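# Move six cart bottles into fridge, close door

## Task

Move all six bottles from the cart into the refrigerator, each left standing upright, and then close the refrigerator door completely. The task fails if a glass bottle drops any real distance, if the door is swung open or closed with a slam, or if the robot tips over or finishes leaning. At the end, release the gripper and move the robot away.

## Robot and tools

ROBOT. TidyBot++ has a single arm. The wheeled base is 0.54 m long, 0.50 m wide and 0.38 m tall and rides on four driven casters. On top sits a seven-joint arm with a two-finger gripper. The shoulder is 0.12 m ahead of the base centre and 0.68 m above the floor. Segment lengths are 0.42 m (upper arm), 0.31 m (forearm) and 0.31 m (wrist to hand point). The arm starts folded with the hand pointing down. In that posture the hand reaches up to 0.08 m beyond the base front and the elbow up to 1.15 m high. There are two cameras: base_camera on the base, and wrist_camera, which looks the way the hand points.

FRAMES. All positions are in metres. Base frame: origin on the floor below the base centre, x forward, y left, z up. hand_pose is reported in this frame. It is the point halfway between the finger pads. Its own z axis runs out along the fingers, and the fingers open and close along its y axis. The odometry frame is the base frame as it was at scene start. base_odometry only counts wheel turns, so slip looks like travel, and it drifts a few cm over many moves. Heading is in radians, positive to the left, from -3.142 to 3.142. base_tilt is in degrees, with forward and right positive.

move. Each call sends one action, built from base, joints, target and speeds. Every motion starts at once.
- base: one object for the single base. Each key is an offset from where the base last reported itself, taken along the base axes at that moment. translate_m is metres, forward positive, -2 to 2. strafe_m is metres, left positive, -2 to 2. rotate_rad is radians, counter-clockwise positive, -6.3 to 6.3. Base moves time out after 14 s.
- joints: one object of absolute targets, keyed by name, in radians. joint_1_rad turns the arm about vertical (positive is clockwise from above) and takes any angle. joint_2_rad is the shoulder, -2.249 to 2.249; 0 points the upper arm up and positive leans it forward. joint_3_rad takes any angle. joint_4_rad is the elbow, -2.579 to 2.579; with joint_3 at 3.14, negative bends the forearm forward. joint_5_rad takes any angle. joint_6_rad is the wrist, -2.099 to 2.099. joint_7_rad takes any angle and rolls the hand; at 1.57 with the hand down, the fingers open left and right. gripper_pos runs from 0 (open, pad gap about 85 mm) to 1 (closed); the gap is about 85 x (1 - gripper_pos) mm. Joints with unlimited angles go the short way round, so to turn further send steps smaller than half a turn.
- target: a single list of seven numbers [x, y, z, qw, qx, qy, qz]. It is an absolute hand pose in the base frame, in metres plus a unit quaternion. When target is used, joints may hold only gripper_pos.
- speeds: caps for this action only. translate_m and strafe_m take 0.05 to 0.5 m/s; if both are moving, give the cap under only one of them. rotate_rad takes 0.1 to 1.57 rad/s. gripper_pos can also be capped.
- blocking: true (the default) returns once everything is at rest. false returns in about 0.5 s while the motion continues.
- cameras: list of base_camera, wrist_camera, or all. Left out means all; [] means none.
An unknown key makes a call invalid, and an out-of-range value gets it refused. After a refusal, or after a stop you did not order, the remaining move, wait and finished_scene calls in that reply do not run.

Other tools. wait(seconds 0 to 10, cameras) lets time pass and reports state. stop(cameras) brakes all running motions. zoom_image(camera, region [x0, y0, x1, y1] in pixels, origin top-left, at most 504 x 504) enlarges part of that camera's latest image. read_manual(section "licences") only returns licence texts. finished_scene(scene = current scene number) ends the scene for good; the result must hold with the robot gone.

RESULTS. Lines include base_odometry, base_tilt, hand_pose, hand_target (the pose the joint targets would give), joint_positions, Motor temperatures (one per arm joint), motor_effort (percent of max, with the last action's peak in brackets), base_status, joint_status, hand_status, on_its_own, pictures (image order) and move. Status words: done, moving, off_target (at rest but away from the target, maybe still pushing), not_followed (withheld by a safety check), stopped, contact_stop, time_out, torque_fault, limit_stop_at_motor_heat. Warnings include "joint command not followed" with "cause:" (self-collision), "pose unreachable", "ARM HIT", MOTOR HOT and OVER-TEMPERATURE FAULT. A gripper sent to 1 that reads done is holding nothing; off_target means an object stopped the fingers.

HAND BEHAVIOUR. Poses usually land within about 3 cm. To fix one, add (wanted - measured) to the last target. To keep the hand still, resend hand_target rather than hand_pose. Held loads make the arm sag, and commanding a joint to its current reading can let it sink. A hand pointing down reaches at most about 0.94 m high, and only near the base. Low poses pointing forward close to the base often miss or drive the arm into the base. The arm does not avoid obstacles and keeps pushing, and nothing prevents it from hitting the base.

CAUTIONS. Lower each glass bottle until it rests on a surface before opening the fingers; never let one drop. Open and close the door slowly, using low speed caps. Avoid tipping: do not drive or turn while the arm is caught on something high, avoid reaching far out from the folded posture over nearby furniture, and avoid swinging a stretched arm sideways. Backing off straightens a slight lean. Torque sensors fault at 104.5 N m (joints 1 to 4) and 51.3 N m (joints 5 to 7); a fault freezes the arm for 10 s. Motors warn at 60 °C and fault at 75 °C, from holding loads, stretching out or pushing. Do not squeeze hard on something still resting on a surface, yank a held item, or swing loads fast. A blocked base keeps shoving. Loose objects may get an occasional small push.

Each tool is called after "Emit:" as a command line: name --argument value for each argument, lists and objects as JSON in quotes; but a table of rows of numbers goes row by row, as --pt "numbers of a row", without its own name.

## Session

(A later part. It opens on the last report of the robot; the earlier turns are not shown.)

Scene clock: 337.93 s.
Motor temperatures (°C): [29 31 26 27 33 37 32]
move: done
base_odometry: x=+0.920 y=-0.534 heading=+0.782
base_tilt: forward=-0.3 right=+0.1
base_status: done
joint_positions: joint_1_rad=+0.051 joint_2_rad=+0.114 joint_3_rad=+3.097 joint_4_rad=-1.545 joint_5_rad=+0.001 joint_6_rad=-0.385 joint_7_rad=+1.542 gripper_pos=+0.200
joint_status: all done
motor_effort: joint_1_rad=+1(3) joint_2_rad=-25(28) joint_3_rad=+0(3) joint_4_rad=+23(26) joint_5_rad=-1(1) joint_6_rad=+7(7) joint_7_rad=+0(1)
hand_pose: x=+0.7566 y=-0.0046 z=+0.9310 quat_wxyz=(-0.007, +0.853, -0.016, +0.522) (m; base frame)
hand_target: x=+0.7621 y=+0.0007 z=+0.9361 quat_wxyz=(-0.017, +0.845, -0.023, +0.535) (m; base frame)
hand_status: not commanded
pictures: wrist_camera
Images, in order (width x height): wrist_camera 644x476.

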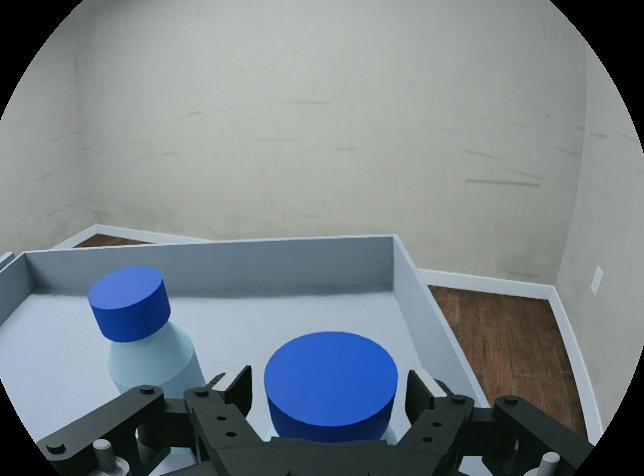

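Emit:
move --joints '{"gripper_pos":0.75}' --cameras '[]'

Emit:
move --joints '{"joint_2_rad":0.125,"joint_4_rad":-1.42,"joint_6_rad":-0.475}' --cameras '[]'

Emit:
move --joints '{"joint_2_rad":0.168,"joint_4_rad":-0.84,"joint_6_rad":-1.02}' --cameras '["wrist_camera"]'

Scene clock: 339.13 s.
Motor temperatures (°C): [29 31 26 27 33 37 32]
move: off_target
base_odometry: x=+0.920 y=-0.534 heading=+0.782
base_tilt: forward=-0.3 right=+0.1
base_status: not commanded
joint_positions: joint_1_rad=+0.051 joint_2_rad=+0.113 joint_3_rad=+3.097 joint_4_rad=-1.545 joint_5_rad=+0.001 joint_6_rad=-0.384 joint_7_rad=+1.542 gripper_pos=+0.433
joint_status: gripper_pos off_target (ended at +0.433, target +0.750)
motor_effort: joint_1_rad=+0(2) joint_2_rad=-24(26) joint_3_rad=-1(2) joint_4_rad=+23(25) joint_5_rad=-1(1) joint_6_rad=+7(8) joint_7_rad=+0(1)
hand_pose: x=+0.7565 y=-0.0046 z=+0.9314 quat_wxyz=(-0.007, +0.852, -0.016, +0.523) (m; base frame)
hand_target: x=+0.7621 y=+0.0007 z=+0.9361 quat_wxyz=(-0.017, +0.845, -0.023, +0.535) (m; base frame)
hand_status: not commanded
pictures: none
No camera images: "cameras" was empty.

Scene clock: 340.13 s.
Motor temperatures (°C): [29 31 26 27 33 37 32]
move: off_target
base_odometry: x=+0.920 y=-0.534 heading=+0.782
base_tilt: forward=-0.3 right=+0.1
base_status: not commanded
joint_positions: joint_1_rad=+0.051 joint_2_rad=+0.136 joint_3_rad=+3.097 joint_4_rad=-1.479 joint_5_rad=+0.001 joint_6_rad=-0.454 joint_7_rad=+1.542 gripper_pos=+0.433
joint_status: joint_4_rad off_target (ended at -1.479, target -1.420); the others done
motor_effort: joint_1_rad=+1(1) joint_2_rad=-31(33) joint_3_rad=+0(1) joint_4_rad=+28(29) joint_5_rad=-1(1) joint_6_rad=+10(11) joint_7_rad=+0(1)
hand_pose: x=+0.7630 y=-0.0050 z=+0.9366 quat_wxyz=(-0.008, +0.859, -0.017, +0.511) (m; base frame)
hand_target: x=+0.7655 y=+0.0005 z=+0.9724 quat_wxyz=(-0.017, +0.846, -0.023, +0.532) (m; base frame)
hand_status: not commanded
pictures: none
No camera images: "cameras" was empty.

Scene clock: 342.27 s.
Motor temperatures (°C): [29 31 26 27 33 37 32]
move: off_target
base_odometry: x=+0.920 y=-0.534 heading=+0.782
base_tilt: forward=-0.3 right=+0.1
base_status: not commanded
joint_positions: joint_1_rad=+0.051 joint_2_rad=+0.173 joint_3_rad=+3.097 joint_4_rad=-0.893 joint_5_rad=+0.001 joint_6_rad=-0.987 joint_7_rad=+1.542 gripper_pos=+0.433
joint_status: joint_4_rad off_target (ended at -0.893, target -0.840); the others done
motor_effort: joint_1_rad=+1(1) joint_2_rad=-31(34) joint_3_rad=+0(1) joint_4_rad=+26(30) joint_5_rad=+0(1) joint_6_rad=+11(12) joint_7_rad=+1(1)
hand_pose: x=+0.7420 y=-0.0069 z=+1.1037 quat_wxyz=(-0.008, +0.855, -0.018, +0.518) (m; base frame)
hand_target: x=+0.7339 y=-0.0014 z=+1.1272 quat_wxyz=(-0.018, +0.849, -0.023, +0.528) (m; base frame)
hand_status: not commanded
pictures: wrist_camera
Images, in order (width x height): wrist_camera 644x476.

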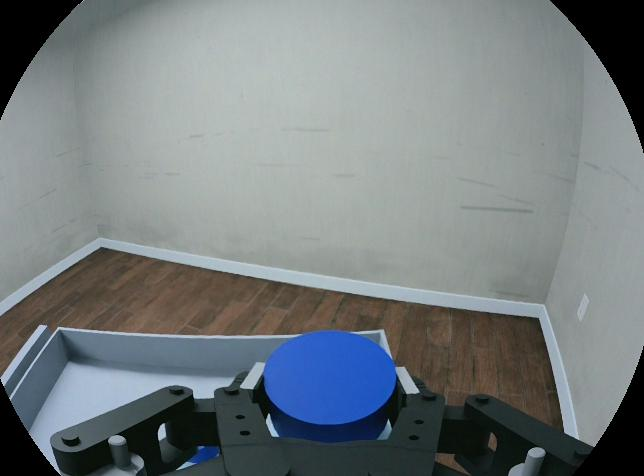

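Emit:
move --base '{"translate_m":-0.27,"strafe_m":0.45}' --joints '{"joint_2_rad":0.168,"joint_4_rad":-0.74,"joint_6_rad":-1.13}' --cameras '[]'

Scene clock: 345.27 s.
Motor temperatures (°C): [29 31 26 27 33 37 32]
move: off_target
base_odometry: x=+0.411 y=-0.405 heading=+0.782
base_tilt: forward=-0.3 right=+0.1
base_status: done
joint_positions: joint_1_rad=+0.045 joint_2_rad=+0.181 joint_3_rad=+3.097 joint_4_rad=-0.791 joint_5_rad=+0.001 joint_6_rad=-1.100 joint_7_rad=+1.542 gripper_pos=+0.433
joint_status: joint_4_rad off_target (ended at -0.791, target -0.740); the others done
motor_effort: joint_1_rad=+0(3) joint_2_rad=-30(35) joint_3_rad=+0(2) joint_4_rad=+25(28) joint_5_rad=+0(2) joint_6_rad=+10(11) joint_7_rad=+0(1)
hand_pose: x=+0.7266 y=-0.0028 z=+1.1237 quat_wxyz=(-0.010, +0.860, -0.015, +0.510) (m; base frame)
hand_target: x=+0.7144 y=-0.0016 z=+1.1501 quat_wxyz=(-0.018, +0.851, -0.023, +0.524) (m; base frame)
hand_status: not commanded
pictures: none
No camera images: "cameras" was empty.

Emit:
move --base '{"translate_m":0.501,"strafe_m":0.819,"rotate_rad":1.25}' --speeds '{"translate_m":0.5,"rotate_rad":0.8}' --joints '{"joint_1_rad":-0.028}' --cameras '[]'

Scene clock: 349.23 s.
Motor temperatures (°C): [29 31 26 27 33 37 32]
move: done
base_odometry: x=+0.190 y=+0.530 heading=+2.033
base_tilt: forward=-0.3 right=+0.1
base_status: done
joint_positions: joint_1_rad=-0.028 joint_2_rad=+0.187 joint_3_rad=+3.098 joint_4_rad=-0.791 joint_5_rad=+0.002 joint_6_rad=-1.101 joint_7_rad=+1.542 gripper_pos=+0.433
joint_status: all done
motor_effort: joint_1_rad=+1(7) joint_2_rad=-31(34) joint_3_rad=+0(6) joint_4_rad=+25(26) joint_5_rad=+0(4) joint_6_rad=+10(11) joint_7_rad=+0(1)
hand_pose: x=+0.7280 y=+0.0404 z=+1.1196 quat_wxyz=(-0.028, +0.862, +0.016, +0.506) (m; base frame)
hand_target: x=+0.7128 y=+0.0436 z=+1.1501 quat_wxyz=(-0.038, +0.851, +0.009, +0.523) (m; base frame)
hand_status: not commanded
pictures: none
No camera images: "cameras" was empty.

Emit:
move --base '{"translate_m":0.6}' --speeds '{"translate_m":0.3}' --cameras '[]'

Emit:
move --joints '{"joint_2_rad":0.152,"joint_4_rad":-0.94,"joint_6_rad":-0.88}' --cameras '["wrist_camera"]'

Emit:
move --joints '{"joint_2_rad":0.150,"joint_4_rad":-0.975,"joint_6_rad":-0.825}' --cameras '[]'

Emit:
move --joints '{"joint_2_rad":0.148,"joint_4_rad":-1.015,"joint_6_rad":-0.785}' --cameras '["wrist_camera"]'

Scene clock: 352.83 s.
Motor temperatures (°C): [29 31 26 27 33 37 32]
move: done
base_odometry: x=-0.078 y=+1.067 heading=+2.032
base_tilt: forward=-0.3 right=+0.1
base_status: done
joint_positions: joint_1_rad=-0.028 joint_2_rad=+0.187 joint_3_rad=+3.098 joint_4_rad=-0.789 joint_5_rad=+0.002 joint_6_rad=-1.104 joint_7_rad=+1.542 gripper_pos=+0.433
joint_status: not commanded
motor_effort: joint_1_rad=+1(4) joint_2_rad=-31(34) joint_3_rad=+0(2) joint_4_rad=+25(26) joint_5_rad=+0(1) joint_6_rad=+11(11) joint_7_rad=+0(1)
hand_pose: x=+0.7274 y=+0.0405 z=+1.1200 quat_wxyz=(-0.028, +0.862, +0.016, +0.506) (m; base frame)
hand_target: x=+0.7128 y=+0.0436 z=+1.1501 quat_wxyz=(-0.038, +0.851, +0.009, +0.523) (m; base frame)
hand_status: not commanded
pictures: none
No camera images: "cameras" was empty.

Scene clock: 354.30 s.
Motor temperatures (°C): [29 31 26 27 33 37 32]
move: done
base_odometry: x=-0.078 y=+1.067 heading=+2.032
base_tilt: forward=-0.3 right=+0.1
base_status: not commanded
joint_positions: joint_1_rad=-0.028 joint_2_rad=+0.177 joint_3_rad=+3.098 joint_4_rad=-0.963 joint_5_rad=+0.002 joint_6_rad=-0.943 joint_7_rad=+1.542 gripper_pos=+0.433
joint_status: all done
motor_effort: joint_1_rad=+0(1) joint_2_rad=-32(33) joint_3_rad=+0(1) joint_4_rad=+26(28) joint_5_rad=-1(1) joint_6_rad=+10(12) joint_7_rad=+0(1)
hand_pose: x=+0.7480 y=+0.0426 z=+1.0755 quat_wxyz=(-0.028, +0.863, +0.016, +0.505) (m; base frame)
hand_target: x=+0.7459 y=+0.0467 z=+1.1212 quat_wxyz=(-0.039, +0.834, +0.009, +0.551) (m; base frame)
hand_status: not commanded
pictures: wrist_camera
Images, in order (width x height): wrist_camera 644x476.

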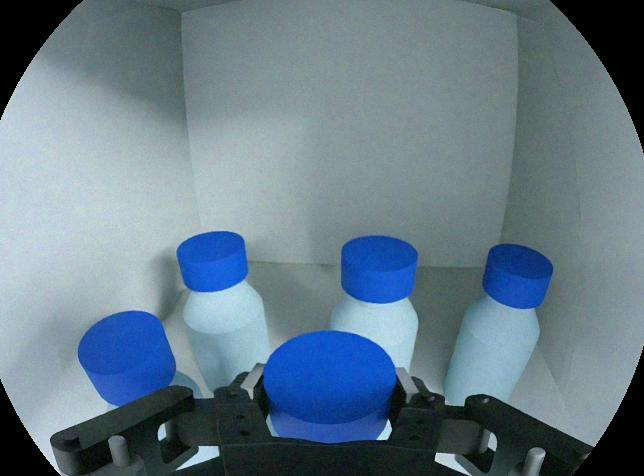

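Scene clock: 354.97 s.
Motor temperatures (°C): [29 31 26 27 33 37 32]
move: done
base_odometry: x=-0.078 y=+1.067 heading=+2.032
base_tilt: forward=-0.3 right=+0.1
base_status: not commanded
joint_positions: joint_1_rad=-0.028 joint_2_rad=+0.174 joint_3_rad=+3.098 joint_4_rad=-0.996 joint_5_rad=+0.002 joint_6_rad=-0.883 joint_7_rad=+1.542 gripper_pos=+0.433
joint_status: all done
motor_effort: joint_1_rad=+0(1) joint_2_rad=-31(33) joint_3_rad=+0(0) joint_4_rad=+27(28) joint_5_rad=+0(1) joint_6_rad=+10(12) joint_7_rad=+0(1)
hand_pose: x=+0.7549 y=+0.0431 z=+1.0750 quat_wxyz=(-0.028, +0.855, +0.016, +0.517) (m; base frame)
hand_target: x=+0.7523 y=+0.0473 z=+1.1184 quat_wxyz=(-0.040, +0.828, +0.009, +0.560) (m; base frame)
hand_status: not commanded
pictures: none
No camera images: "cameras" was empty.

Scene clock: 355.63 s.
Motor temperatures (°C): [29 31 26 27 33 37 32]
move: done
base_odometry: x=-0.078 y=+1.067 heading=+2.032
base_tilt: forward=-0.3 right=+0.1
base_status: not commanded
joint_positions: joint_1_rad=-0.028 joint_2_rad=+0.170 joint_3_rad=+3.098 joint_4_rad=-1.033 joint_5_rad=+0.002 joint_6_rad=-0.840 joint_7_rad=+1.542 gripper_pos=+0.433
joint_status: all done
motor_effort: joint_1_rad=+0(1) joint_2_rad=-30(31) joint_3_rad=+0(1) joint_4_rad=+26(28) joint_5_rad=+0(1) joint_6_rad=+10(12) joint_7_rad=+0(1)
hand_pose: x=+0.7589 y=+0.0436 z=+1.0681 quat_wxyz=(-0.028, +0.853, +0.016, +0.521) (m; base frame)
hand_target: x=+0.7566 y=+0.0477 z=+1.1082 quat_wxyz=(-0.040, +0.827, +0.009, +0.561) (m; base frame)
hand_status: not commanded
pictures: wrist_camera
Images, in order (width x height): wrist_camera 644x476.

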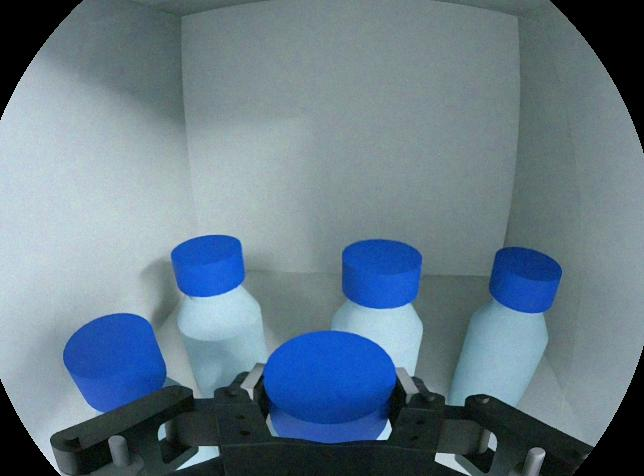

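Emit:
move --joints '{"joint_2_rad":0.152,"joint_4_rad":-0.95,"joint_6_rad":-0.86}' --cameras '[]'

Emit:
move --base '{"strafe_m":-0.014}' --speeds '{"strafe_m":0.1}' --cameras '[]'

Emit:
move --joints '{"joint_2_rad":0.148,"joint_4_rad":-1.015,"joint_6_rad":-0.785}' --cameras '[]'

Emit:
move --joints '{"joint_2_rad":0.146,"joint_4_rad":-1.05,"joint_6_rad":-0.75}' --cameras '[]'

Emit:
move --joints '{"joint_2_rad":0.143,"joint_4_rad":-1.09,"joint_6_rad":-0.715}' --cameras '["wrist_camera"]'

Scene clock: 357.90 s.
Motor temperatures (°C): [29 31 26 27 33 37 32]
move: off_target
base_odometry: x=-0.078 y=+1.067 heading=+2.032
base_tilt: forward=-0.3 right=+0.1
base_status: not commanded
joint_positions: joint_1_rad=-0.028 joint_2_rad=+0.169 joint_3_rad=+3.098 joint_4_rad=-1.000 joint_5_rad=+0.002 joint_6_rad=-0.858 joint_7_rad=+1.542 gripper_pos=+0.433
joint_status: joint_4_rad off_target (ended at -1.000, target -0.950); the others done
motor_effort: joint_1_rad=+1(1) joint_2_rad=-31(34) joint_3_rad=+0(0) joint_4_rad=+27(30) joint_5_rad=+0(1) joint_6_rad=+11(11) joint_7_rad=+0(1)
hand_pose: x=+0.7566 y=+0.0433 z=+1.0828 quat_wxyz=(-0.029, +0.848, +0.016, +0.528) (m; base frame)
hand_target: x=+0.7485 y=+0.0469 z=+1.1213 quat_wxyz=(-0.039, +0.831, +0.009, +0.555) (m; base frame)
hand_status: not commanded
pictures: none
No camera images: "cameras" was empty.

Scene clock: 358.57 s.
Motor temperatures (°C): [29 31 26 27 33 37 32]
move: done
base_odometry: x=-0.065 y=+1.073 heading=+2.033
base_tilt: forward=-0.3 right=+0.1
base_status: done
joint_positions: joint_1_rad=-0.025 joint_2_rad=+0.169 joint_3_rad=+3.098 joint_4_rad=-1.000 joint_5_rad=+0.002 joint_6_rad=-0.858 joint_7_rad=+1.542 gripper_pos=+0.433
joint_status: not commanded
motor_effort: joint_1_rad=+1(4) joint_2_rad=-32(34) joint_3_rad=-1(3) joint_4_rad=+27(28) joint_5_rad=-1(1) joint_6_rad=+10(11) joint_7_rad=+0(1)
hand_pose: x=+0.7566 y=+0.0416 z=+1.0831 quat_wxyz=(-0.028, +0.848, +0.015, +0.529) (m; base frame)
hand_target: x=+0.7485 y=+0.0469 z=+1.1213 quat_wxyz=(-0.039, +0.831, +0.009, +0.555) (m; base frame)
hand_status: not commanded
pictures: none
No camera images: "cameras" was empty.

Scene clock: 359.37 s.
Motor temperatures (°C): [29 31 26 27 33 37 32]
move: done
base_odometry: x=-0.065 y=+1.073 heading=+2.033
base_tilt: forward=-0.3 right=+0.1
base_status: not commanded
joint_positions: joint_1_rad=-0.025 joint_2_rad=+0.167 joint_3_rad=+3.098 joint_4_rad=-1.041 joint_5_rad=+0.002 joint_6_rad=-0.830 joint_7_rad=+1.542 gripper_pos=+0.433
joint_status: all done
motor_effort: joint_1_rad=+0(1) joint_2_rad=-31(34) joint_3_rad=+0(0) joint_4_rad=+28(30) joint_5_rad=+0(1) joint_6_rad=+11(12) joint_7_rad=+0(1)
hand_pose: x=+0.7590 y=+0.0419 z=+1.0685 quat_wxyz=(-0.028, +0.851, +0.015, +0.524) (m; base frame)
hand_target: x=+0.7566 y=+0.0477 z=+1.1082 quat_wxyz=(-0.040, +0.827, +0.009, +0.561) (m; base frame)
hand_status: not commanded
pictures: none
No camera images: "cameras" was empty.

Scene clock: 360.03 s.
Motor temperatures (°C): [29 31 26 27 33 37 32]
move: done
base_odometry: x=-0.065 y=+1.073 heading=+2.033
base_tilt: forward=-0.3 right=+0.1
base_status: not commanded
joint_positions: joint_1_rad=-0.025 joint_2_rad=+0.160 joint_3_rad=+3.098 joint_4_rad=-1.063 joint_5_rad=+0.002 joint_6_rad=-0.800 joint_7_rad=+1.542 gripper_pos=+0.433
joint_status: all done
motor_effort: joint_1_rad=+0(1) joint_2_rad=-29(32) joint_3_rad=+0(1) joint_4_rad=+26(27) joint_5_rad=+0(1) joint_6_rad=+10(11) joint_7_rad=+0(1)
hand_pose: x=+0.7596 y=+0.0421 z=+1.0684 quat_wxyz=(-0.028, +0.848, +0.015, +0.530) (m; base frame)
hand_target: x=+0.7600 y=+0.0481 z=+1.0993 quat_wxyz=(-0.040, +0.826, +0.009, +0.562) (m; base frame)
hand_status: not commanded
pictures: none
No camera images: "cameras" was empty.

Scene clock: 360.73 s.
Motor temperatures (°C): [29 31 26 27 33 37 32]
move: done
base_odometry: x=-0.065 y=+1.073 heading=+2.033
base_tilt: forward=-0.3 right=+0.1
base_status: not commanded
joint_positions: joint_1_rad=-0.025 joint_2_rad=+0.147 joint_3_rad=+3.098 joint_4_rad=-1.094 joint_5_rad=+0.002 joint_6_rad=-0.765 joint_7_rad=+1.542 gripper_pos=+0.433
joint_status: all done
motor_effort: joint_1_rad=+0(1) joint_2_rad=-27(29) joint_3_rad=-1(1) joint_4_rad=+25(26) joint_5_rad=+0(2) joint_6_rad=+9(11) joint_7_rad=+0(1)
hand_pose: x=+0.7586 y=+0.0423 z=+1.0685 quat_wxyz=(-0.028, +0.843, +0.015, +0.537) (m; base frame)
hand_target: x=+0.7625 y=+0.0484 z=+1.0880 quat_wxyz=(-0.040, +0.827, +0.009, +0.561) (m; base frame)
hand_status: not commanded
pictures: wrist_camera
Images, in order (width x height): wrist_camera 644x476.

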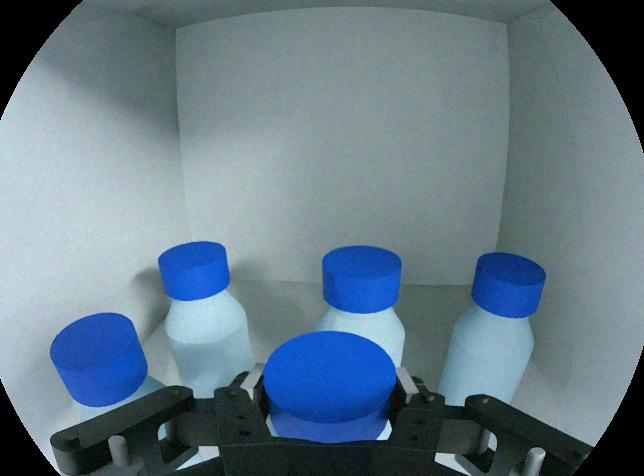

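Emit:
move --joints '{"joint_2_rad":0.143,"joint_4_rad":-1.11,"joint_6_rad":-0.71}' --cameras '[]'

Emit:
move --joints '{"gripper_pos":0.35}' --cameras '[]'

Emit:
move --joints '{"gripper_pos":0.27}' --cameras '["wrist_camera"]'

Scene clock: 361.93 s.
Motor temperatures (°C): [29 31 26 27 33 37 32]
move: done
base_odometry: x=-0.065 y=+1.073 heading=+2.033
base_tilt: forward=-0.3 right=+0.1
base_status: not commanded
joint_positions: joint_1_rad=-0.025 joint_2_rad=+0.142 joint_3_rad=+3.098 joint_4_rad=-1.106 joint_5_rad=+0.002 joint_6_rad=-0.753 joint_7_rad=+1.542 gripper_pos=+0.433
joint_status: all done
motor_effort: joint_1_rad=-1(2) joint_2_rad=-26(27) joint_3_rad=-1(2) joint_4_rad=+24(25) joint_5_rad=-2(2) joint_6_rad=+8(10) joint_7_rad=+0(1)
hand_pose: x=+0.7579 y=+0.0424 z=+1.0685 quat_wxyz=(-0.028, +0.841, +0.015, +0.539) (m; base frame)
hand_target: x=+0.7628 y=+0.0485 z=+1.0777 quat_wxyz=(-0.039, +0.831, +0.009, +0.554) (m; base frame)
hand_status: not commanded
pictures: none
No camera images: "cameras" was empty.

Scene clock: 362.77 s.
Motor temperatures (°C): [29 31 26 27 33 37 32]
move: done
base_odometry: x=-0.065 y=+1.073 heading=+2.033
base_tilt: forward=-0.3 right=+0.1
base_status: not commanded
joint_positions: joint_1_rad=-0.025 joint_2_rad=+0.141 joint_3_rad=+3.098 joint_4_rad=-1.106 joint_5_rad=+0.002 joint_6_rad=-0.745 joint_7_rad=+1.542 gripper_pos=+0.350
joint_status: all done
motor_effort: joint_1_rad=+1(1) joint_2_rad=-25(28) joint_3_rad=+0(2) joint_4_rad=+23(24) joint_5_rad=+0(2) joint_6_rad=+7(9) joint_7_rad=+1(1)
hand_pose: x=+0.7584 y=+0.0424 z=+1.0713 quat_wxyz=(-0.028, +0.839, +0.015, +0.543) (m; base frame)
hand_target: x=+0.7628 y=+0.0485 z=+1.0777 quat_wxyz=(-0.039, +0.831, +0.009, +0.554) (m; base frame)
hand_status: not commanded
pictures: none
No camera images: "cameras" was empty.

Scene clock: 363.27 s.
Motor temperatures (°C): [29 31 26 27 33 37 32]
move: done
base_odometry: x=-0.065 y=+1.073 heading=+2.033
base_tilt: forward=-0.3 right=+0.1
base_status: not commanded
joint_positions: joint_1_rad=-0.025 joint_2_rad=+0.141 joint_3_rad=+3.098 joint_4_rad=-1.106 joint_5_rad=+0.002 joint_6_rad=-0.745 joint_7_rad=+1.542 gripper_pos=+0.270
joint_status: all done
motor_effort: joint_1_rad=+0(1) joint_2_rad=-25(26) joint_3_rad=+0(0) joint_4_rad=+22(23) joint_5_rad=+0(1) joint_6_rad=+7(8) joint_7_rad=+0(1)
hand_pose: x=+0.7584 y=+0.0424 z=+1.0713 quat_wxyz=(-0.028, +0.839, +0.015, +0.543) (m; base frame)
hand_target: x=+0.7628 y=+0.0485 z=+1.0777 quat_wxyz=(-0.039, +0.831, +0.009, +0.554) (m; base frame)
hand_status: not commanded
pictures: wrist_camera
Images, in order (width x height): wrist_camera 644x476.

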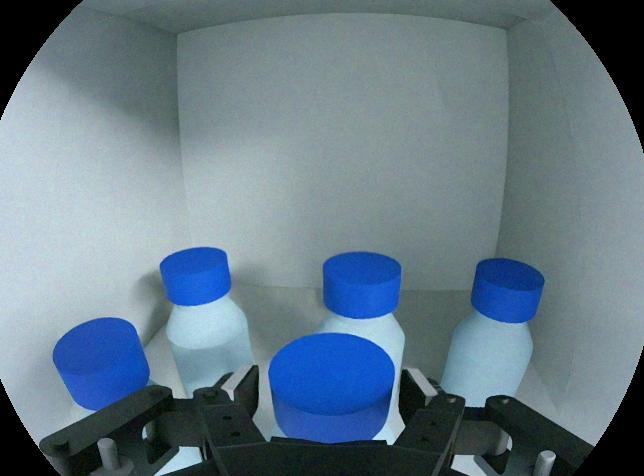

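Emit:
move --base '{"translate_m":-0.5,"strafe_m":-0.035}' --speeds '{"translate_m":0.3}' --cameras '["wrist_camera"]'

Scene clock: 366.23 s.
Motor temperatures (°C): [29 31 26 27 33 37 32]
move: done
base_odometry: x=+0.189 y=+0.642 heading=+2.033
base_tilt: forward=-0.3 right=+0.1
base_status: done
joint_positions: joint_1_rad=-0.026 joint_2_rad=+0.130 joint_3_rad=+3.098 joint_4_rad=-1.106 joint_5_rad=+0.002 joint_6_rad=-0.744 joint_7_rad=+1.542 gripper_pos=+0.270
joint_status: not commanded
motor_effort: joint_1_rad=+0(3) joint_2_rad=-26(31) joint_3_rad=+0(2) joint_4_rad=+22(24) joint_5_rad=+0(1) joint_6_rad=+7(8) joint_7_rad=+0(1)
hand_pose: x=+0.7539 y=+0.0426 z=+1.0788 quat_wxyz=(-0.028, +0.836, +0.015, +0.548) (m; base frame)
hand_target: x=+0.7628 y=+0.0485 z=+1.0777 quat_wxyz=(-0.039, +0.831, +0.009, +0.554) (m; base frame)
hand_status: not commanded
pictures: wrist_camera
Images, in order (width x height): wrist_camera 644x476.

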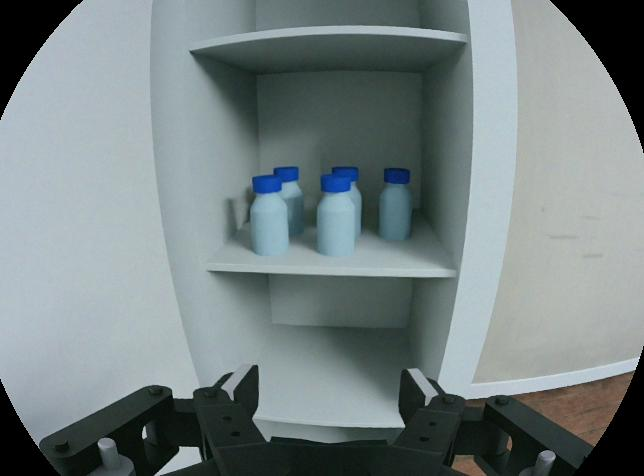

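Emit:
move --base '{"translate_m":-0.737,"strafe_m":0.247,"rotate_rad":-1.251}' --speeds '{"translate_m":0.5,"rotate_rad":0.9}' --joints '{"joint_1_rad":0.048,"joint_2_rad":0.155,"joint_4_rad":-1.1,"joint_6_rad":-0.82,"gripper_pos":0.2}' --cameras '[]'

Emit:
move --base '{"translate_m":0.205,"strafe_m":-0.606}' --speeds '{"translate_m":0.5}' --cameras '[]'

Emit:
move --joints '{"joint_1_rad":0.048,"joint_2_rad":0.14,"joint_4_rad":-1.3,"joint_6_rad":-0.61}' --cameras '["wrist_camera"]'

Scene clock: 370.40 s.
Motor temperatures (°C): [29 31 26 27 33 37 32]
move: done
base_odometry: x=+0.297 y=-0.128 heading=+0.781
base_tilt: forward=-0.3 right=+0.1
base_status: done
joint_positions: joint_1_rad=+0.055 joint_2_rad=+0.147 joint_3_rad=+3.095 joint_4_rad=-1.106 joint_5_rad=+0.002 joint_6_rad=-0.784 joint_7_rad=+1.542 gripper_pos=+0.200
joint_status: all done
motor_effort: joint_1_rad=+1(5) joint_2_rad=-26(30) joint_3_rad=+0(4) joint_4_rad=+22(24) joint_5_rad=+0(2) joint_6_rad=+7(8) joint_7_rad=+0(1)
hand_pose: x=+0.7566 y=-0.0068 z=+1.0567 quat_wxyz=(-0.008, +0.851, -0.017, +0.525) (m; base frame)
hand_target: x=+0.7547 y=-0.0005 z=+1.0450 quat_wxyz=(-0.017, +0.861, -0.024, +0.508) (m; base frame)
hand_status: not commanded
pictures: none
No camera images: "cameras" was empty.

Scene clock: 372.93 s.
Motor temperatures (°C): [29 31 26 27 33 37 32]
move: done
base_odometry: x=+0.869 y=-0.415 heading=+0.781
base_tilt: forward=-0.3 right=+0.1
base_status: done
joint_positions: joint_1_rad=+0.051 joint_2_rad=+0.146 joint_3_rad=+3.095 joint_4_rad=-1.106 joint_5_rad=+0.002 joint_6_rad=-0.784 joint_7_rad=+1.542 gripper_pos=+0.200
joint_status: not commanded
motor_effort: joint_1_rad=+0(3) joint_2_rad=-25(27) joint_3_rad=-1(2) joint_4_rad=+23(23) joint_5_rad=+0(1) joint_6_rad=+7(8) joint_7_rad=+0(1)
hand_pose: x=+0.7563 y=-0.0047 z=+1.0572 quat_wxyz=(-0.008, +0.851, -0.016, +0.525) (m; base frame)
hand_target: x=+0.7547 y=-0.0005 z=+1.0450 quat_wxyz=(-0.017, +0.861, -0.024, +0.508) (m; base frame)
hand_status: not commanded
pictures: none
No camera images: "cameras" was empty.

Scene clock: 374.13 s.
Motor temperatures (°C): [29 31 26 27 33 37 32]
move: done
base_odometry: x=+0.869 y=-0.415 heading=+0.781
base_tilt: forward=-0.3 right=+0.1
base_status: not commanded
joint_positions: joint_1_rad=+0.051 joint_2_rad=+0.140 joint_3_rad=+3.095 joint_4_rad=-1.294 joint_5_rad=+0.002 joint_6_rad=-0.651 joint_7_rad=+1.542 gripper_pos=+0.200
joint_status: all done
motor_effort: joint_1_rad=+1(1) joint_2_rad=-26(28) joint_3_rad=+0(1) joint_4_rad=+23(25) joint_5_rad=+1(1) joint_6_rad=+6(8) joint_7_rad=+1(1)
hand_pose: x=+0.7594 y=-0.0041 z=+0.9887 quat_wxyz=(-0.008, +0.863, -0.016, +0.504) (m; base frame)
hand_target: x=+0.7650 y=+0.0001 z=+0.9961 quat_wxyz=(-0.017, +0.854, -0.023, +0.519) (m; base frame)
hand_status: not commanded
pictures: wrist_camera
Images, in order (width x height): wrist_camera 644x476.

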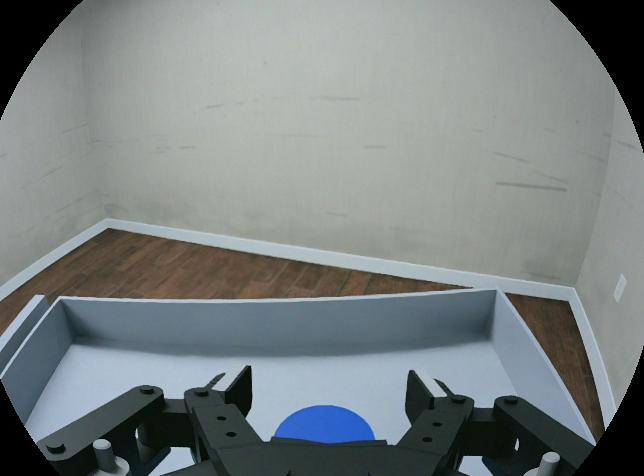

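Emit:
move --base '{"translate_m":-0.002,"strafe_m":0.002}' --speeds '{"translate_m":0.1}' --joints '{"joint_2_rad":0.122,"joint_4_rad":-1.47,"joint_6_rad":-0.43}' --cameras '["wrist_camera"]'

Scene clock: 376.10 s.
Motor temperatures (°C): [29 31 26 27 33 37 32]
move: done
base_odometry: x=+0.866 y=-0.414 heading=+0.781
base_tilt: forward=-0.3 right=+0.1
base_status: done
joint_positions: joint_1_rad=+0.051 joint_2_rad=+0.122 joint_3_rad=+3.095 joint_4_rad=-1.464 joint_5_rad=+0.002 joint_6_rad=-0.471 joint_7_rad=+1.542 gripper_pos=+0.200
joint_status: all done
motor_effort: joint_1_rad=+1(5) joint_2_rad=-26(29) joint_3_rad=+0(3) joint_4_rad=+24(24) joint_5_rad=+0(2) joint_6_rad=+7(8) joint_7_rad=+1(1)
hand_pose: x=+0.7591 y=-0.0035 z=+0.9493 quat_wxyz=(-0.008, +0.856, -0.016, +0.516) (m; base frame)
hand_target: x=+0.7640 y=+0.0006 z=+0.9572 quat_wxyz=(-0.017, +0.847, -0.023, +0.531) (m; base frame)
hand_status: not commanded
pictures: wrist_camera
Images, in order (width x height): wrist_camera 644x476.

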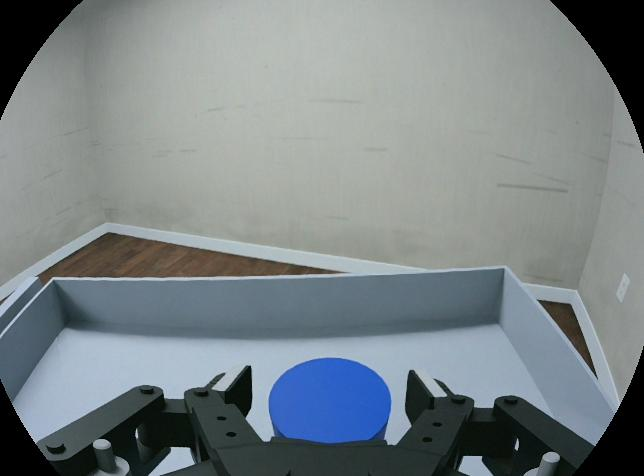

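Width 122, centre 330, good.

Emit:
move --joints '{"joint_2_rad":0.118,"joint_4_rad":-1.55,"joint_6_rad":-0.345}' --cameras '["wrist_camera"]'

Emit:
move --joints '{"gripper_pos":0.75}' --cameras '["wrist_camera"]'

Scene clock: 377.60 s.
Motor temperatures (°C): [29 31 26 27 33 37 32]
move: done
base_odometry: x=+0.866 y=-0.414 heading=+0.781
base_tilt: forward=-0.3 right=+0.1
base_status: not commanded
joint_positions: joint_1_rad=+0.051 joint_2_rad=+0.116 joint_3_rad=+3.095 joint_4_rad=-1.545 joint_5_rad=+0.002 joint_6_rad=-0.385 joint_7_rad=+1.542 gripper_pos=+0.200
joint_status: all done
motor_effort: joint_1_rad=+0(1) joint_2_rad=-25(26) joint_3_rad=+0(0) joint_4_rad=+23(24) joint_5_rad=-1(1) joint_6_rad=+7(8) joint_7_rad=+0(0)
hand_pose: x=+0.7571 y=-0.0032 z=+0.9294 quat_wxyz=(-0.008, +0.853, -0.015, +0.521) (m; base frame)
hand_target: x=+0.7622 y=+0.0007 z=+0.9361 quat_wxyz=(-0.017, +0.845, -0.023, +0.535) (m; base frame)
hand_status: not commanded
pictures: wrist_camera
Images, in order (width x height): wrist_camera 644x476.

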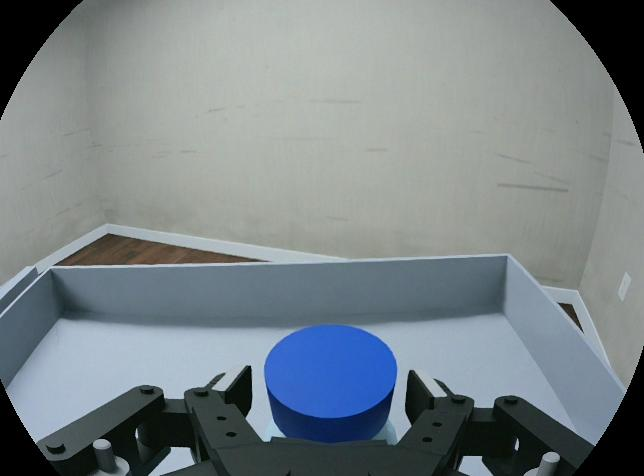

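Scene clock: 378.43 s.
Motor temperatures (°C): [29 31 26 27 33 37 32]
move: off_target
base_odometry: x=+0.866 y=-0.414 heading=+0.781
base_tilt: forward=-0.3 right=+0.1
base_status: not commanded
joint_positions: joint_1_rad=+0.051 joint_2_rad=+0.115 joint_3_rad=+3.095 joint_4_rad=-1.545 joint_5_rad=+0.002 joint_6_rad=-0.384 joint_7_rad=+1.542 gripper_pos=+0.437
joint_status: gripper_pos off_target (ended at +0.437, target +0.750)
motor_effort: joint_1_rad=+0(1) joint_2_rad=-25(26) joint_3_rad=-1(2) joint_4_rad=+23(25) joint_5_rad=+0(2) joint_6_rad=+7(8) joint_7_rad=+0(1)
hand_pose: x=+0.7570 y=-0.0032 z=+0.9298 quat_wxyz=(-0.008, +0.853, -0.015, +0.522) (m; base frame)
hand_target: x=+0.7622 y=+0.0007 z=+0.9361 quat_wxyz=(-0.017, +0.845, -0.023, +0.535) (m; base frame)
hand_status: not commanded
pictures: wrist_camera
Images, in order (width x height): wrist_camera 644x476.

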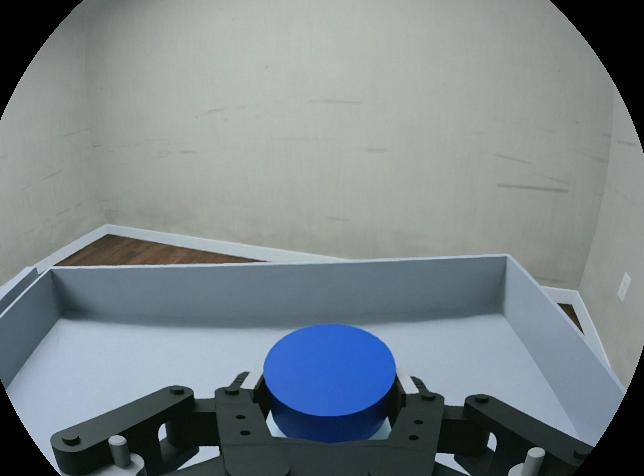

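Emit:
move --joints '{"joint_2_rad":0.125,"joint_4_rad":-1.42,"joint_6_rad":-0.475}' --cameras '[]'

Emit:
move --joints '{"joint_2_rad":0.168,"joint_4_rad":-0.84,"joint_6_rad":-1.02}' --cameras '["wrist_camera"]'

Emit:
move --base '{"translate_m":-0.29,"strafe_m":0.37}' --joints '{"joint_2_rad":0.168,"joint_4_rad":-0.74,"joint_6_rad":-1.13}' --cameras '[]'

Scene clock: 379.90 s.
Motor temperatures (°C): [29 31 26 27 33 37 32]
move: off_target
base_odometry: x=+0.866 y=-0.414 heading=+0.781
base_tilt: forward=-0.3 right=+0.1
base_status: not commanded
joint_positions: joint_1_rad=+0.051 joint_2_rad=+0.135 joint_3_rad=+3.095 joint_4_rad=-1.476 joint_5_rad=+0.002 joint_6_rad=-0.453 joint_7_rad=+1.542 gripper_pos=+0.437
joint_status: joint_4_rad off_target (ended at -1.476, target -1.420); the others done
motor_effort: joint_1_rad=+1(1) joint_2_rad=-30(32) joint_3_rad=+0(1) joint_4_rad=+28(29) joint_5_rad=+0(1) joint_6_rad=+11(11) joint_7_rad=+0(1)
hand_pose: x=+0.7633 y=-0.0036 z=+0.9386 quat_wxyz=(-0.008, +0.858, -0.016, +0.513) (m; base frame)
hand_target: x=+0.7655 y=+0.0004 z=+0.9724 quat_wxyz=(-0.017, +0.846, -0.023, +0.532) (m; base frame)
hand_status: not commanded
pictures: none
No camera images: "cameras" was empty.

Scene clock: 382.03 s.
Motor temperatures (°C): [29 31 26 27 33 37 32]
move: off_target
base_odometry: x=+0.866 y=-0.414 heading=+0.781
base_tilt: forward=-0.3 right=+0.1
base_status: not commanded
joint_positions: joint_1_rad=+0.051 joint_2_rad=+0.172 joint_3_rad=+3.095 joint_4_rad=-0.892 joint_5_rad=+0.002 joint_6_rad=-0.986 joint_7_rad=+1.542 gripper_pos=+0.437
joint_status: joint_4_rad off_target (ended at -0.892, target -0.840); the others done
motor_effort: joint_1_rad=+1(1) joint_2_rad=-31(33) joint_3_rad=+0(1) joint_4_rad=+26(30) joint_5_rad=+0(1) joint_6_rad=+10(12) joint_7_rad=+0(1)
hand_pose: x=+0.7416 y=-0.0056 z=+1.1052 quat_wxyz=(-0.009, +0.855, -0.017, +0.519) (m; base frame)
hand_target: x=+0.7339 y=-0.0014 z=+1.1272 quat_wxyz=(-0.018, +0.849, -0.023, +0.528) (m; base frame)
hand_status: not commanded
pictures: wrist_camera
Images, in order (width x height): wrist_camera 644x476.

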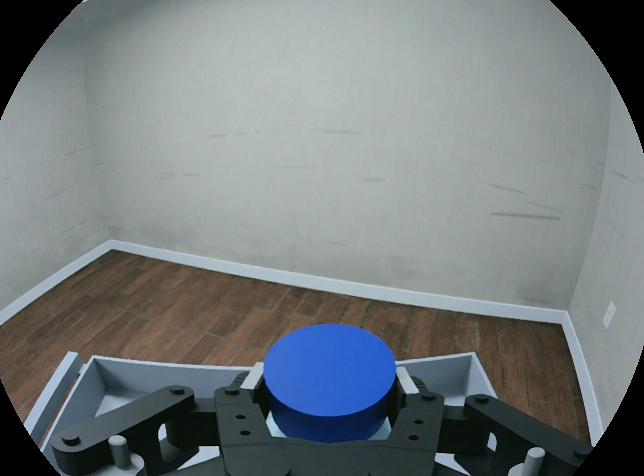

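Scene clock: 384.33 s.
Motor temperatures (°C): [29 31 26 27 33 37 32]
move: off_target
base_odometry: x=+0.400 y=-0.356 heading=+0.781
base_tilt: forward=-0.3 right=+0.1
base_status: done
joint_positions: joint_1_rad=+0.045 joint_2_rad=+0.178 joint_3_rad=+3.095 joint_4_rad=-0.789 joint_5_rad=+0.002 joint_6_rad=-1.100 joint_7_rad=+1.542 gripper_pos=+0.437
joint_status: joint_4_rad off_target (ended at -0.789, target -0.740); the others done
motor_effort: joint_1_rad=+1(4) joint_2_rad=-29(34) joint_3_rad=+0(2) joint_4_rad=+25(28) joint_5_rad=-1(1) joint_6_rad=+11(12) joint_7_rad=+0(1)
hand_pose: x=+0.7255 y=-0.0022 z=+1.1263 quat_wxyz=(-0.010, +0.859, -0.014, +0.512) (m; base frame)
hand_target: x=+0.7144 y=-0.0016 z=+1.1501 quat_wxyz=(-0.018, +0.851, -0.023, +0.524) (m; base frame)
hand_status: not commanded
pictures: none
No camera images: "cameras" was empty.

Emit:
move --base '{"translate_m":0.473,"strafe_m":0.777,"rotate_rad":1.251}' --speeds '{"translate_m":0.5,"rotate_rad":0.8}' --joints '{"joint_1_rad":0.18}' --cameras '[]'

Emit:
move --base '{"translate_m":0.605}' --speeds '{"translate_m":0.3}' --cameras '["wrist_camera"]'

Scene clock: 388.50 s.
Motor temperatures (°C): [28 31 26 27 33 37 32]
move: done
base_odometry: x=+0.188 y=+0.529 heading=+2.034
base_tilt: forward=-0.3 right=+0.1
base_status: done
joint_positions: joint_1_rad=+0.178 joint_2_rad=+0.185 joint_3_rad=+3.095 joint_4_rad=-0.789 joint_5_rad=+0.002 joint_6_rad=-1.101 joint_7_rad=+1.542 gripper_pos=+0.437
joint_status: all done
motor_effort: joint_1_rad=+1(5) joint_2_rad=-29(34) joint_3_rad=+0(4) joint_4_rad=+25(26) joint_5_rad=+0(3) joint_6_rad=+9(11) joint_7_rad=+0(1)
hand_pose: x=+0.7229 y=-0.0828 z=+1.1218 quat_wxyz=(+0.023, +0.858, -0.071, +0.508) (m; base frame)
hand_target: x=+0.7090 y=-0.0800 z=+1.1501 quat_wxyz=(+0.017, +0.848, -0.079, +0.524) (m; base frame)
hand_status: not commanded
pictures: none
No camera images: "cameras" was empty.

Scene clock: 391.53 s.
Motor temperatures (°C): [28 31 26 27 33 37 32]
move: done
base_odometry: x=-0.082 y=+1.071 heading=+2.033
base_tilt: forward=-0.3 right=+0.1
base_status: done
joint_positions: joint_1_rad=+0.178 joint_2_rad=+0.186 joint_3_rad=+3.095 joint_4_rad=-0.788 joint_5_rad=+0.002 joint_6_rad=-1.103 joint_7_rad=+1.542 gripper_pos=+0.437
joint_status: not commanded
motor_effort: joint_1_rad=+0(3) joint_2_rad=-30(34) joint_3_rad=+0(2) joint_4_rad=+25(26) joint_5_rad=+0(1) joint_6_rad=+11(11) joint_7_rad=+0(1)
hand_pose: x=+0.7226 y=-0.0829 z=+1.1217 quat_wxyz=(+0.023, +0.858, -0.071, +0.507) (m; base frame)
hand_target: x=+0.7090 y=-0.0800 z=+1.1501 quat_wxyz=(+0.017, +0.848, -0.079, +0.524) (m; base frame)
hand_status: not commanded
pictures: wrist_camera
Images, in order (width x height): wrist_camera 644x476.

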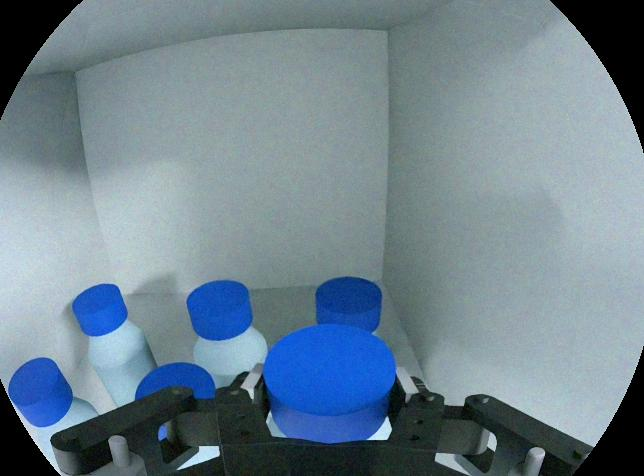

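Emit:
move --base '{"strafe_m":-0.007}' --speeds '{"strafe_m":0.1}' --joints '{"joint_2_rad":0.152,"joint_4_rad":-0.94,"joint_6_rad":-0.88}' --cameras '["wrist_camera"]'

Emit:
move --joints '{"joint_2_rad":0.148,"joint_4_rad":-1.015,"joint_6_rad":-0.785}' --cameras '["wrist_camera"]'

Scene clock: 394.33 s.
Motor temperatures (°C): [28 31 26 27 33 37 32]
move: done
base_odometry: x=-0.076 y=+1.074 heading=+2.033
base_tilt: forward=-0.3 right=+0.1
base_status: done
joint_positions: joint_1_rad=+0.180 joint_2_rad=+0.176 joint_3_rad=+3.095 joint_4_rad=-0.961 joint_5_rad=+0.001 joint_6_rad=-0.942 joint_7_rad=+1.542 gripper_pos=+0.437
joint_status: all done
motor_effort: joint_1_rad=+1(5) joint_2_rad=-32(33) joint_3_rad=+0(4) joint_4_rad=+27(28) joint_5_rad=+0(2) joint_6_rad=+10(11) joint_7_rad=+0(1)
hand_pose: x=+0.7434 y=-0.0860 z=+1.0769 quat_wxyz=(+0.024, +0.859, -0.072, +0.506) (m; base frame)
hand_target: x=+0.7420 y=-0.0837 z=+1.1212 quat_wxyz=(+0.018, +0.830, -0.078, +0.552) (m; base frame)
hand_status: not commanded
pictures: wrist_camera
Images, in order (width x height): wrist_camera 644x476.

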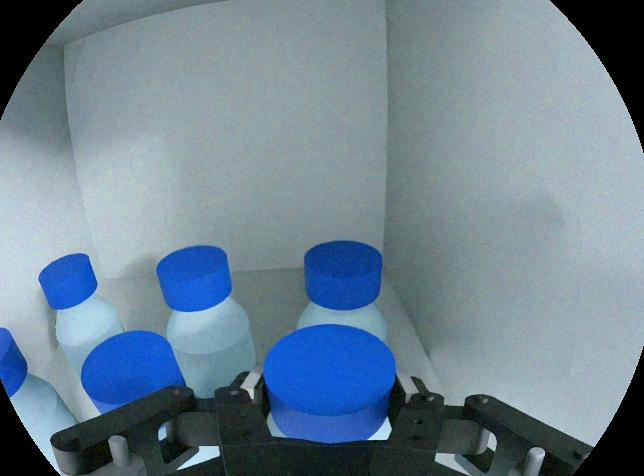

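Scene clock: 395.17 s.
Motor temperatures (°C): [28 31 26 27 33 37 32]
move: done
base_odometry: x=-0.076 y=+1.074 heading=+2.033
base_tilt: forward=-0.3 right=+0.1
base_status: not commanded
joint_positions: joint_1_rad=+0.180 joint_2_rad=+0.170 joint_3_rad=+3.095 joint_4_rad=-1.034 joint_5_rad=+0.001 joint_6_rad=-0.847 joint_7_rad=+1.542 gripper_pos=+0.437
joint_status: all done
motor_effort: joint_1_rad=+0(1) joint_2_rad=-31(33) joint_3_rad=+0(0) joint_4_rad=+27(28) joint_5_rad=+0(1) joint_6_rad=+11(11) joint_7_rad=+0(1)
hand_pose: x=+0.7531 y=-0.0870 z=+1.0661 quat_wxyz=(+0.024, +0.852, -0.071, +0.519) (m; base frame)
hand_target: x=+0.7527 y=-0.0850 z=+1.1082 quat_wxyz=(+0.019, +0.823, -0.077, +0.562) (m; base frame)
hand_status: not commanded
pictures: wrist_camera
Images, in order (width x height): wrist_camera 644x476.

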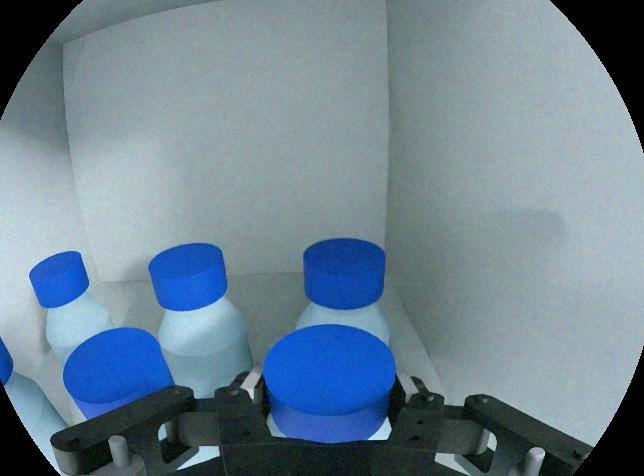

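Emit:
move --joints '{"joint_2_rad":0.146,"joint_4_rad":-1.05,"joint_6_rad":-0.75}' --cameras '[]'

Emit:
move --joints '{"joint_2_rad":0.143,"joint_4_rad":-1.09,"joint_6_rad":-0.715}' --cameras '[]'

Emit:
move --joints '{"joint_2_rad":0.143,"joint_4_rad":-1.11,"joint_6_rad":-0.71}' --cameras '["wrist_camera"]'

Scene clock: 397.67 s.
Motor temperatures (°C): [28 31 26 27 33 37 32]
move: done
base_odometry: x=-0.076 y=+1.074 heading=+2.033
base_tilt: forward=-0.3 right=+0.1
base_status: not commanded
joint_positions: joint_1_rad=+0.180 joint_2_rad=+0.162 joint_3_rad=+3.095 joint_4_rad=-1.062 joint_5_rad=+0.001 joint_6_rad=-0.805 joint_7_rad=+1.542 gripper_pos=+0.437
joint_status: all done
motor_effort: joint_1_rad=+0(1) joint_2_rad=-30(33) joint_3_rad=+0(1) joint_4_rad=+26(28) joint_5_rad=+0(1) joint_6_rad=+10(12) joint_7_rad=+0(1)
hand_pose: x=+0.7550 y=-0.0871 z=+1.0664 quat_wxyz=(+0.025, +0.846, -0.071, +0.527) (m; base frame)
hand_target: x=+0.7561 y=-0.0853 z=+1.0993 quat_wxyz=(+0.019, +0.823, -0.077, +0.563) (m; base frame)
hand_status: not commanded
pictures: none
No camera images: "cameras" was empty.

Scene clock: 398.33 s.
Motor temperatures (°C): [28 31 26 27 33 37 32]
move: done
base_odometry: x=-0.076 y=+1.074 heading=+2.033
base_tilt: forward=-0.3 right=+0.1
base_status: not commanded
joint_positions: joint_1_rad=+0.180 joint_2_rad=+0.149 joint_3_rad=+3.095 joint_4_rad=-1.095 joint_5_rad=+0.001 joint_6_rad=-0.767 joint_7_rad=+1.542 gripper_pos=+0.437
joint_status: all done
motor_effort: joint_1_rad=+0(1) joint_2_rad=-28(29) joint_3_rad=-1(1) joint_4_rad=+25(27) joint_5_rad=-1(1) joint_6_rad=+9(11) joint_7_rad=+0(1)
hand_pose: x=+0.7544 y=-0.0867 z=+1.0665 quat_wxyz=(+0.026, +0.841, -0.070, +0.535) (m; base frame)
hand_target: x=+0.7586 y=-0.0855 z=+1.0880 quat_wxyz=(+0.019, +0.823, -0.077, +0.562) (m; base frame)
hand_status: not commanded
pictures: none
No camera images: "cameras" was empty.

Scene clock: 398.90 s.
Motor temperatures (°C): [28 31 26 27 33 37 32]
move: done
base_odometry: x=-0.076 y=+1.074 heading=+2.033
base_tilt: forward=-0.3 right=+0.1
base_status: not commanded
joint_positions: joint_1_rad=+0.180 joint_2_rad=+0.144 joint_3_rad=+3.095 joint_4_rad=-1.106 joint_5_rad=+0.001 joint_6_rad=-0.754 joint_7_rad=+1.542 gripper_pos=+0.437
joint_status: all done
motor_effort: joint_1_rad=+0(1) joint_2_rad=-25(27) joint_3_rad=-1(1) joint_4_rad=+24(25) joint_5_rad=-1(1) joint_6_rad=+9(10) joint_7_rad=+0(1)
hand_pose: x=+0.7537 y=-0.0865 z=+1.0665 quat_wxyz=(+0.026, +0.840, -0.070, +0.538) (m; base frame)
hand_target: x=+0.7589 y=-0.0855 z=+1.0777 quat_wxyz=(+0.019, +0.828, -0.078, +0.556) (m; base frame)
hand_status: not commanded
pictures: wrist_camera
Images, in order (width x height): wrist_camera 644x476.

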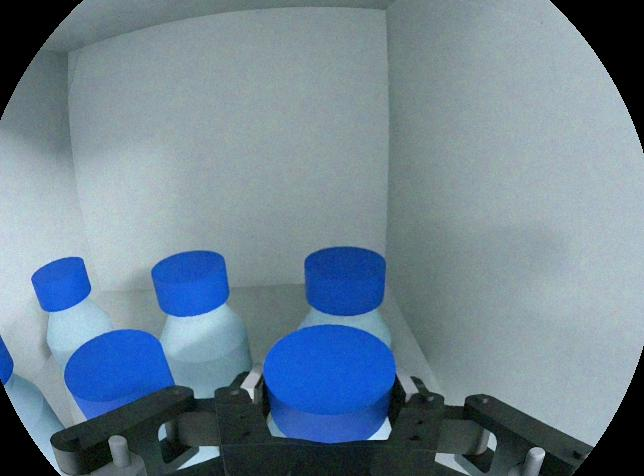

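Emit:
move --joints '{"gripper_pos":0.36}' --cameras '[]'

Emit:
move --joints '{"gripper_pos":0.31}' --cameras '["wrist_camera"]'

Scene clock: 399.97 s.
Motor temperatures (°C): [28 31 26 27 33 37 32]
move: done
base_odometry: x=-0.076 y=+1.074 heading=+2.033
base_tilt: forward=-0.3 right=+0.1
base_status: not commanded
joint_positions: joint_1_rad=+0.180 joint_2_rad=+0.142 joint_3_rad=+3.095 joint_4_rad=-1.107 joint_5_rad=+0.001 joint_6_rad=-0.745 joint_7_rad=+1.542 gripper_pos=+0.360
joint_status: all done
motor_effort: joint_1_rad=+1(1) joint_2_rad=-25(27) joint_3_rad=+0(1) joint_4_rad=+23(24) joint_5_rad=+0(1) joint_6_rad=+8(9) joint_7_rad=+0(1)
hand_pose: x=+0.7540 y=-0.0865 z=+1.0704 quat_wxyz=(+0.026, +0.837, -0.070, +0.543) (m; base frame)
hand_target: x=+0.7589 y=-0.0855 z=+1.0777 quat_wxyz=(+0.019, +0.828, -0.078, +0.556) (m; base frame)
hand_status: not commanded
pictures: none
No camera images: "cameras" was empty.

Scene clock: 400.43 s.
Motor temperatures (°C): [28 31 26 27 33 37 32]
move: done
base_odometry: x=-0.076 y=+1.074 heading=+2.033
base_tilt: forward=-0.3 right=+0.1
base_status: not commanded
joint_positions: joint_1_rad=+0.180 joint_2_rad=+0.142 joint_3_rad=+3.095 joint_4_rad=-1.107 joint_5_rad=+0.001 joint_6_rad=-0.745 joint_7_rad=+1.542 gripper_pos=+0.310
joint_status: all done
motor_effort: joint_1_rad=+0(1) joint_2_rad=-25(26) joint_3_rad=+0(0) joint_4_rad=+23(23) joint_5_rad=+0(1) joint_6_rad=+7(8) joint_7_rad=+0(1)
hand_pose: x=+0.7540 y=-0.0865 z=+1.0704 quat_wxyz=(+0.026, +0.837, -0.070, +0.543) (m; base frame)
hand_target: x=+0.7589 y=-0.0855 z=+1.0777 quat_wxyz=(+0.019, +0.828, -0.078, +0.556) (m; base frame)
hand_status: not commanded
pictures: wrist_camera
Images, in order (width x height): wrist_camera 644x476.

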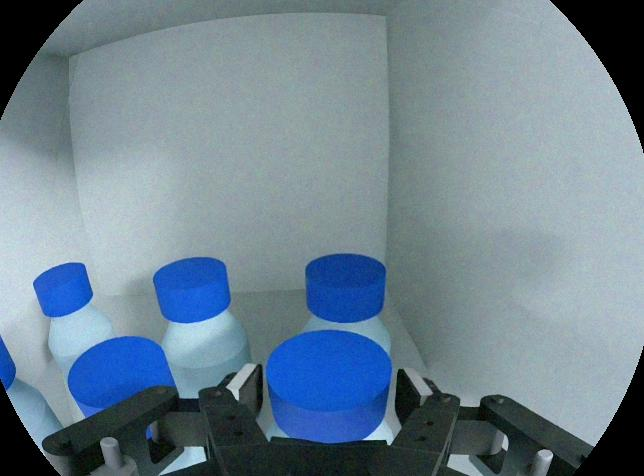

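Emit:
move --base '{"translate_m":-0.5,"strafe_m":0.055}' --speeds '{"translate_m":0.25}' --cameras '["wrist_camera"]'

Scene clock: 403.87 s.
Motor temperatures (°C): [28 31 26 27 33 37 32]
move: done
base_odometry: x=+0.099 y=+0.602 heading=+2.034
base_tilt: forward=-0.3 right=+0.1
base_status: done
joint_positions: joint_1_rad=+0.179 joint_2_rad=+0.130 joint_3_rad=+3.095 joint_4_rad=-1.107 joint_5_rad=+0.001 joint_6_rad=-0.745 joint_7_rad=+1.542 gripper_pos=+0.310
joint_status: not commanded
motor_effort: joint_1_rad=+1(3) joint_2_rad=-25(29) joint_3_rad=+0(1) joint_4_rad=+23(23) joint_5_rad=+0(1) joint_6_rad=+8(8) joint_7_rad=-1(1)
hand_pose: x=+0.7498 y=-0.0854 z=+1.0776 quat_wxyz=(+0.026, +0.834, -0.069, +0.547) (m; base frame)
hand_target: x=+0.7589 y=-0.0855 z=+1.0777 quat_wxyz=(+0.019, +0.828, -0.078, +0.556) (m; base frame)
hand_status: not commanded
pictures: wrist_camera
Images, in order (width x height): wrist_camera 644x476.

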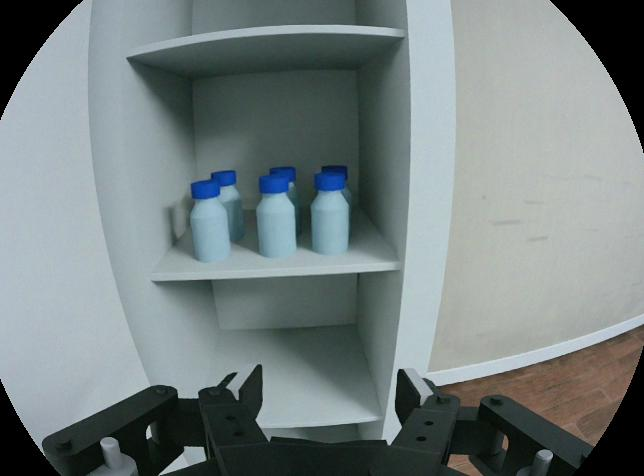

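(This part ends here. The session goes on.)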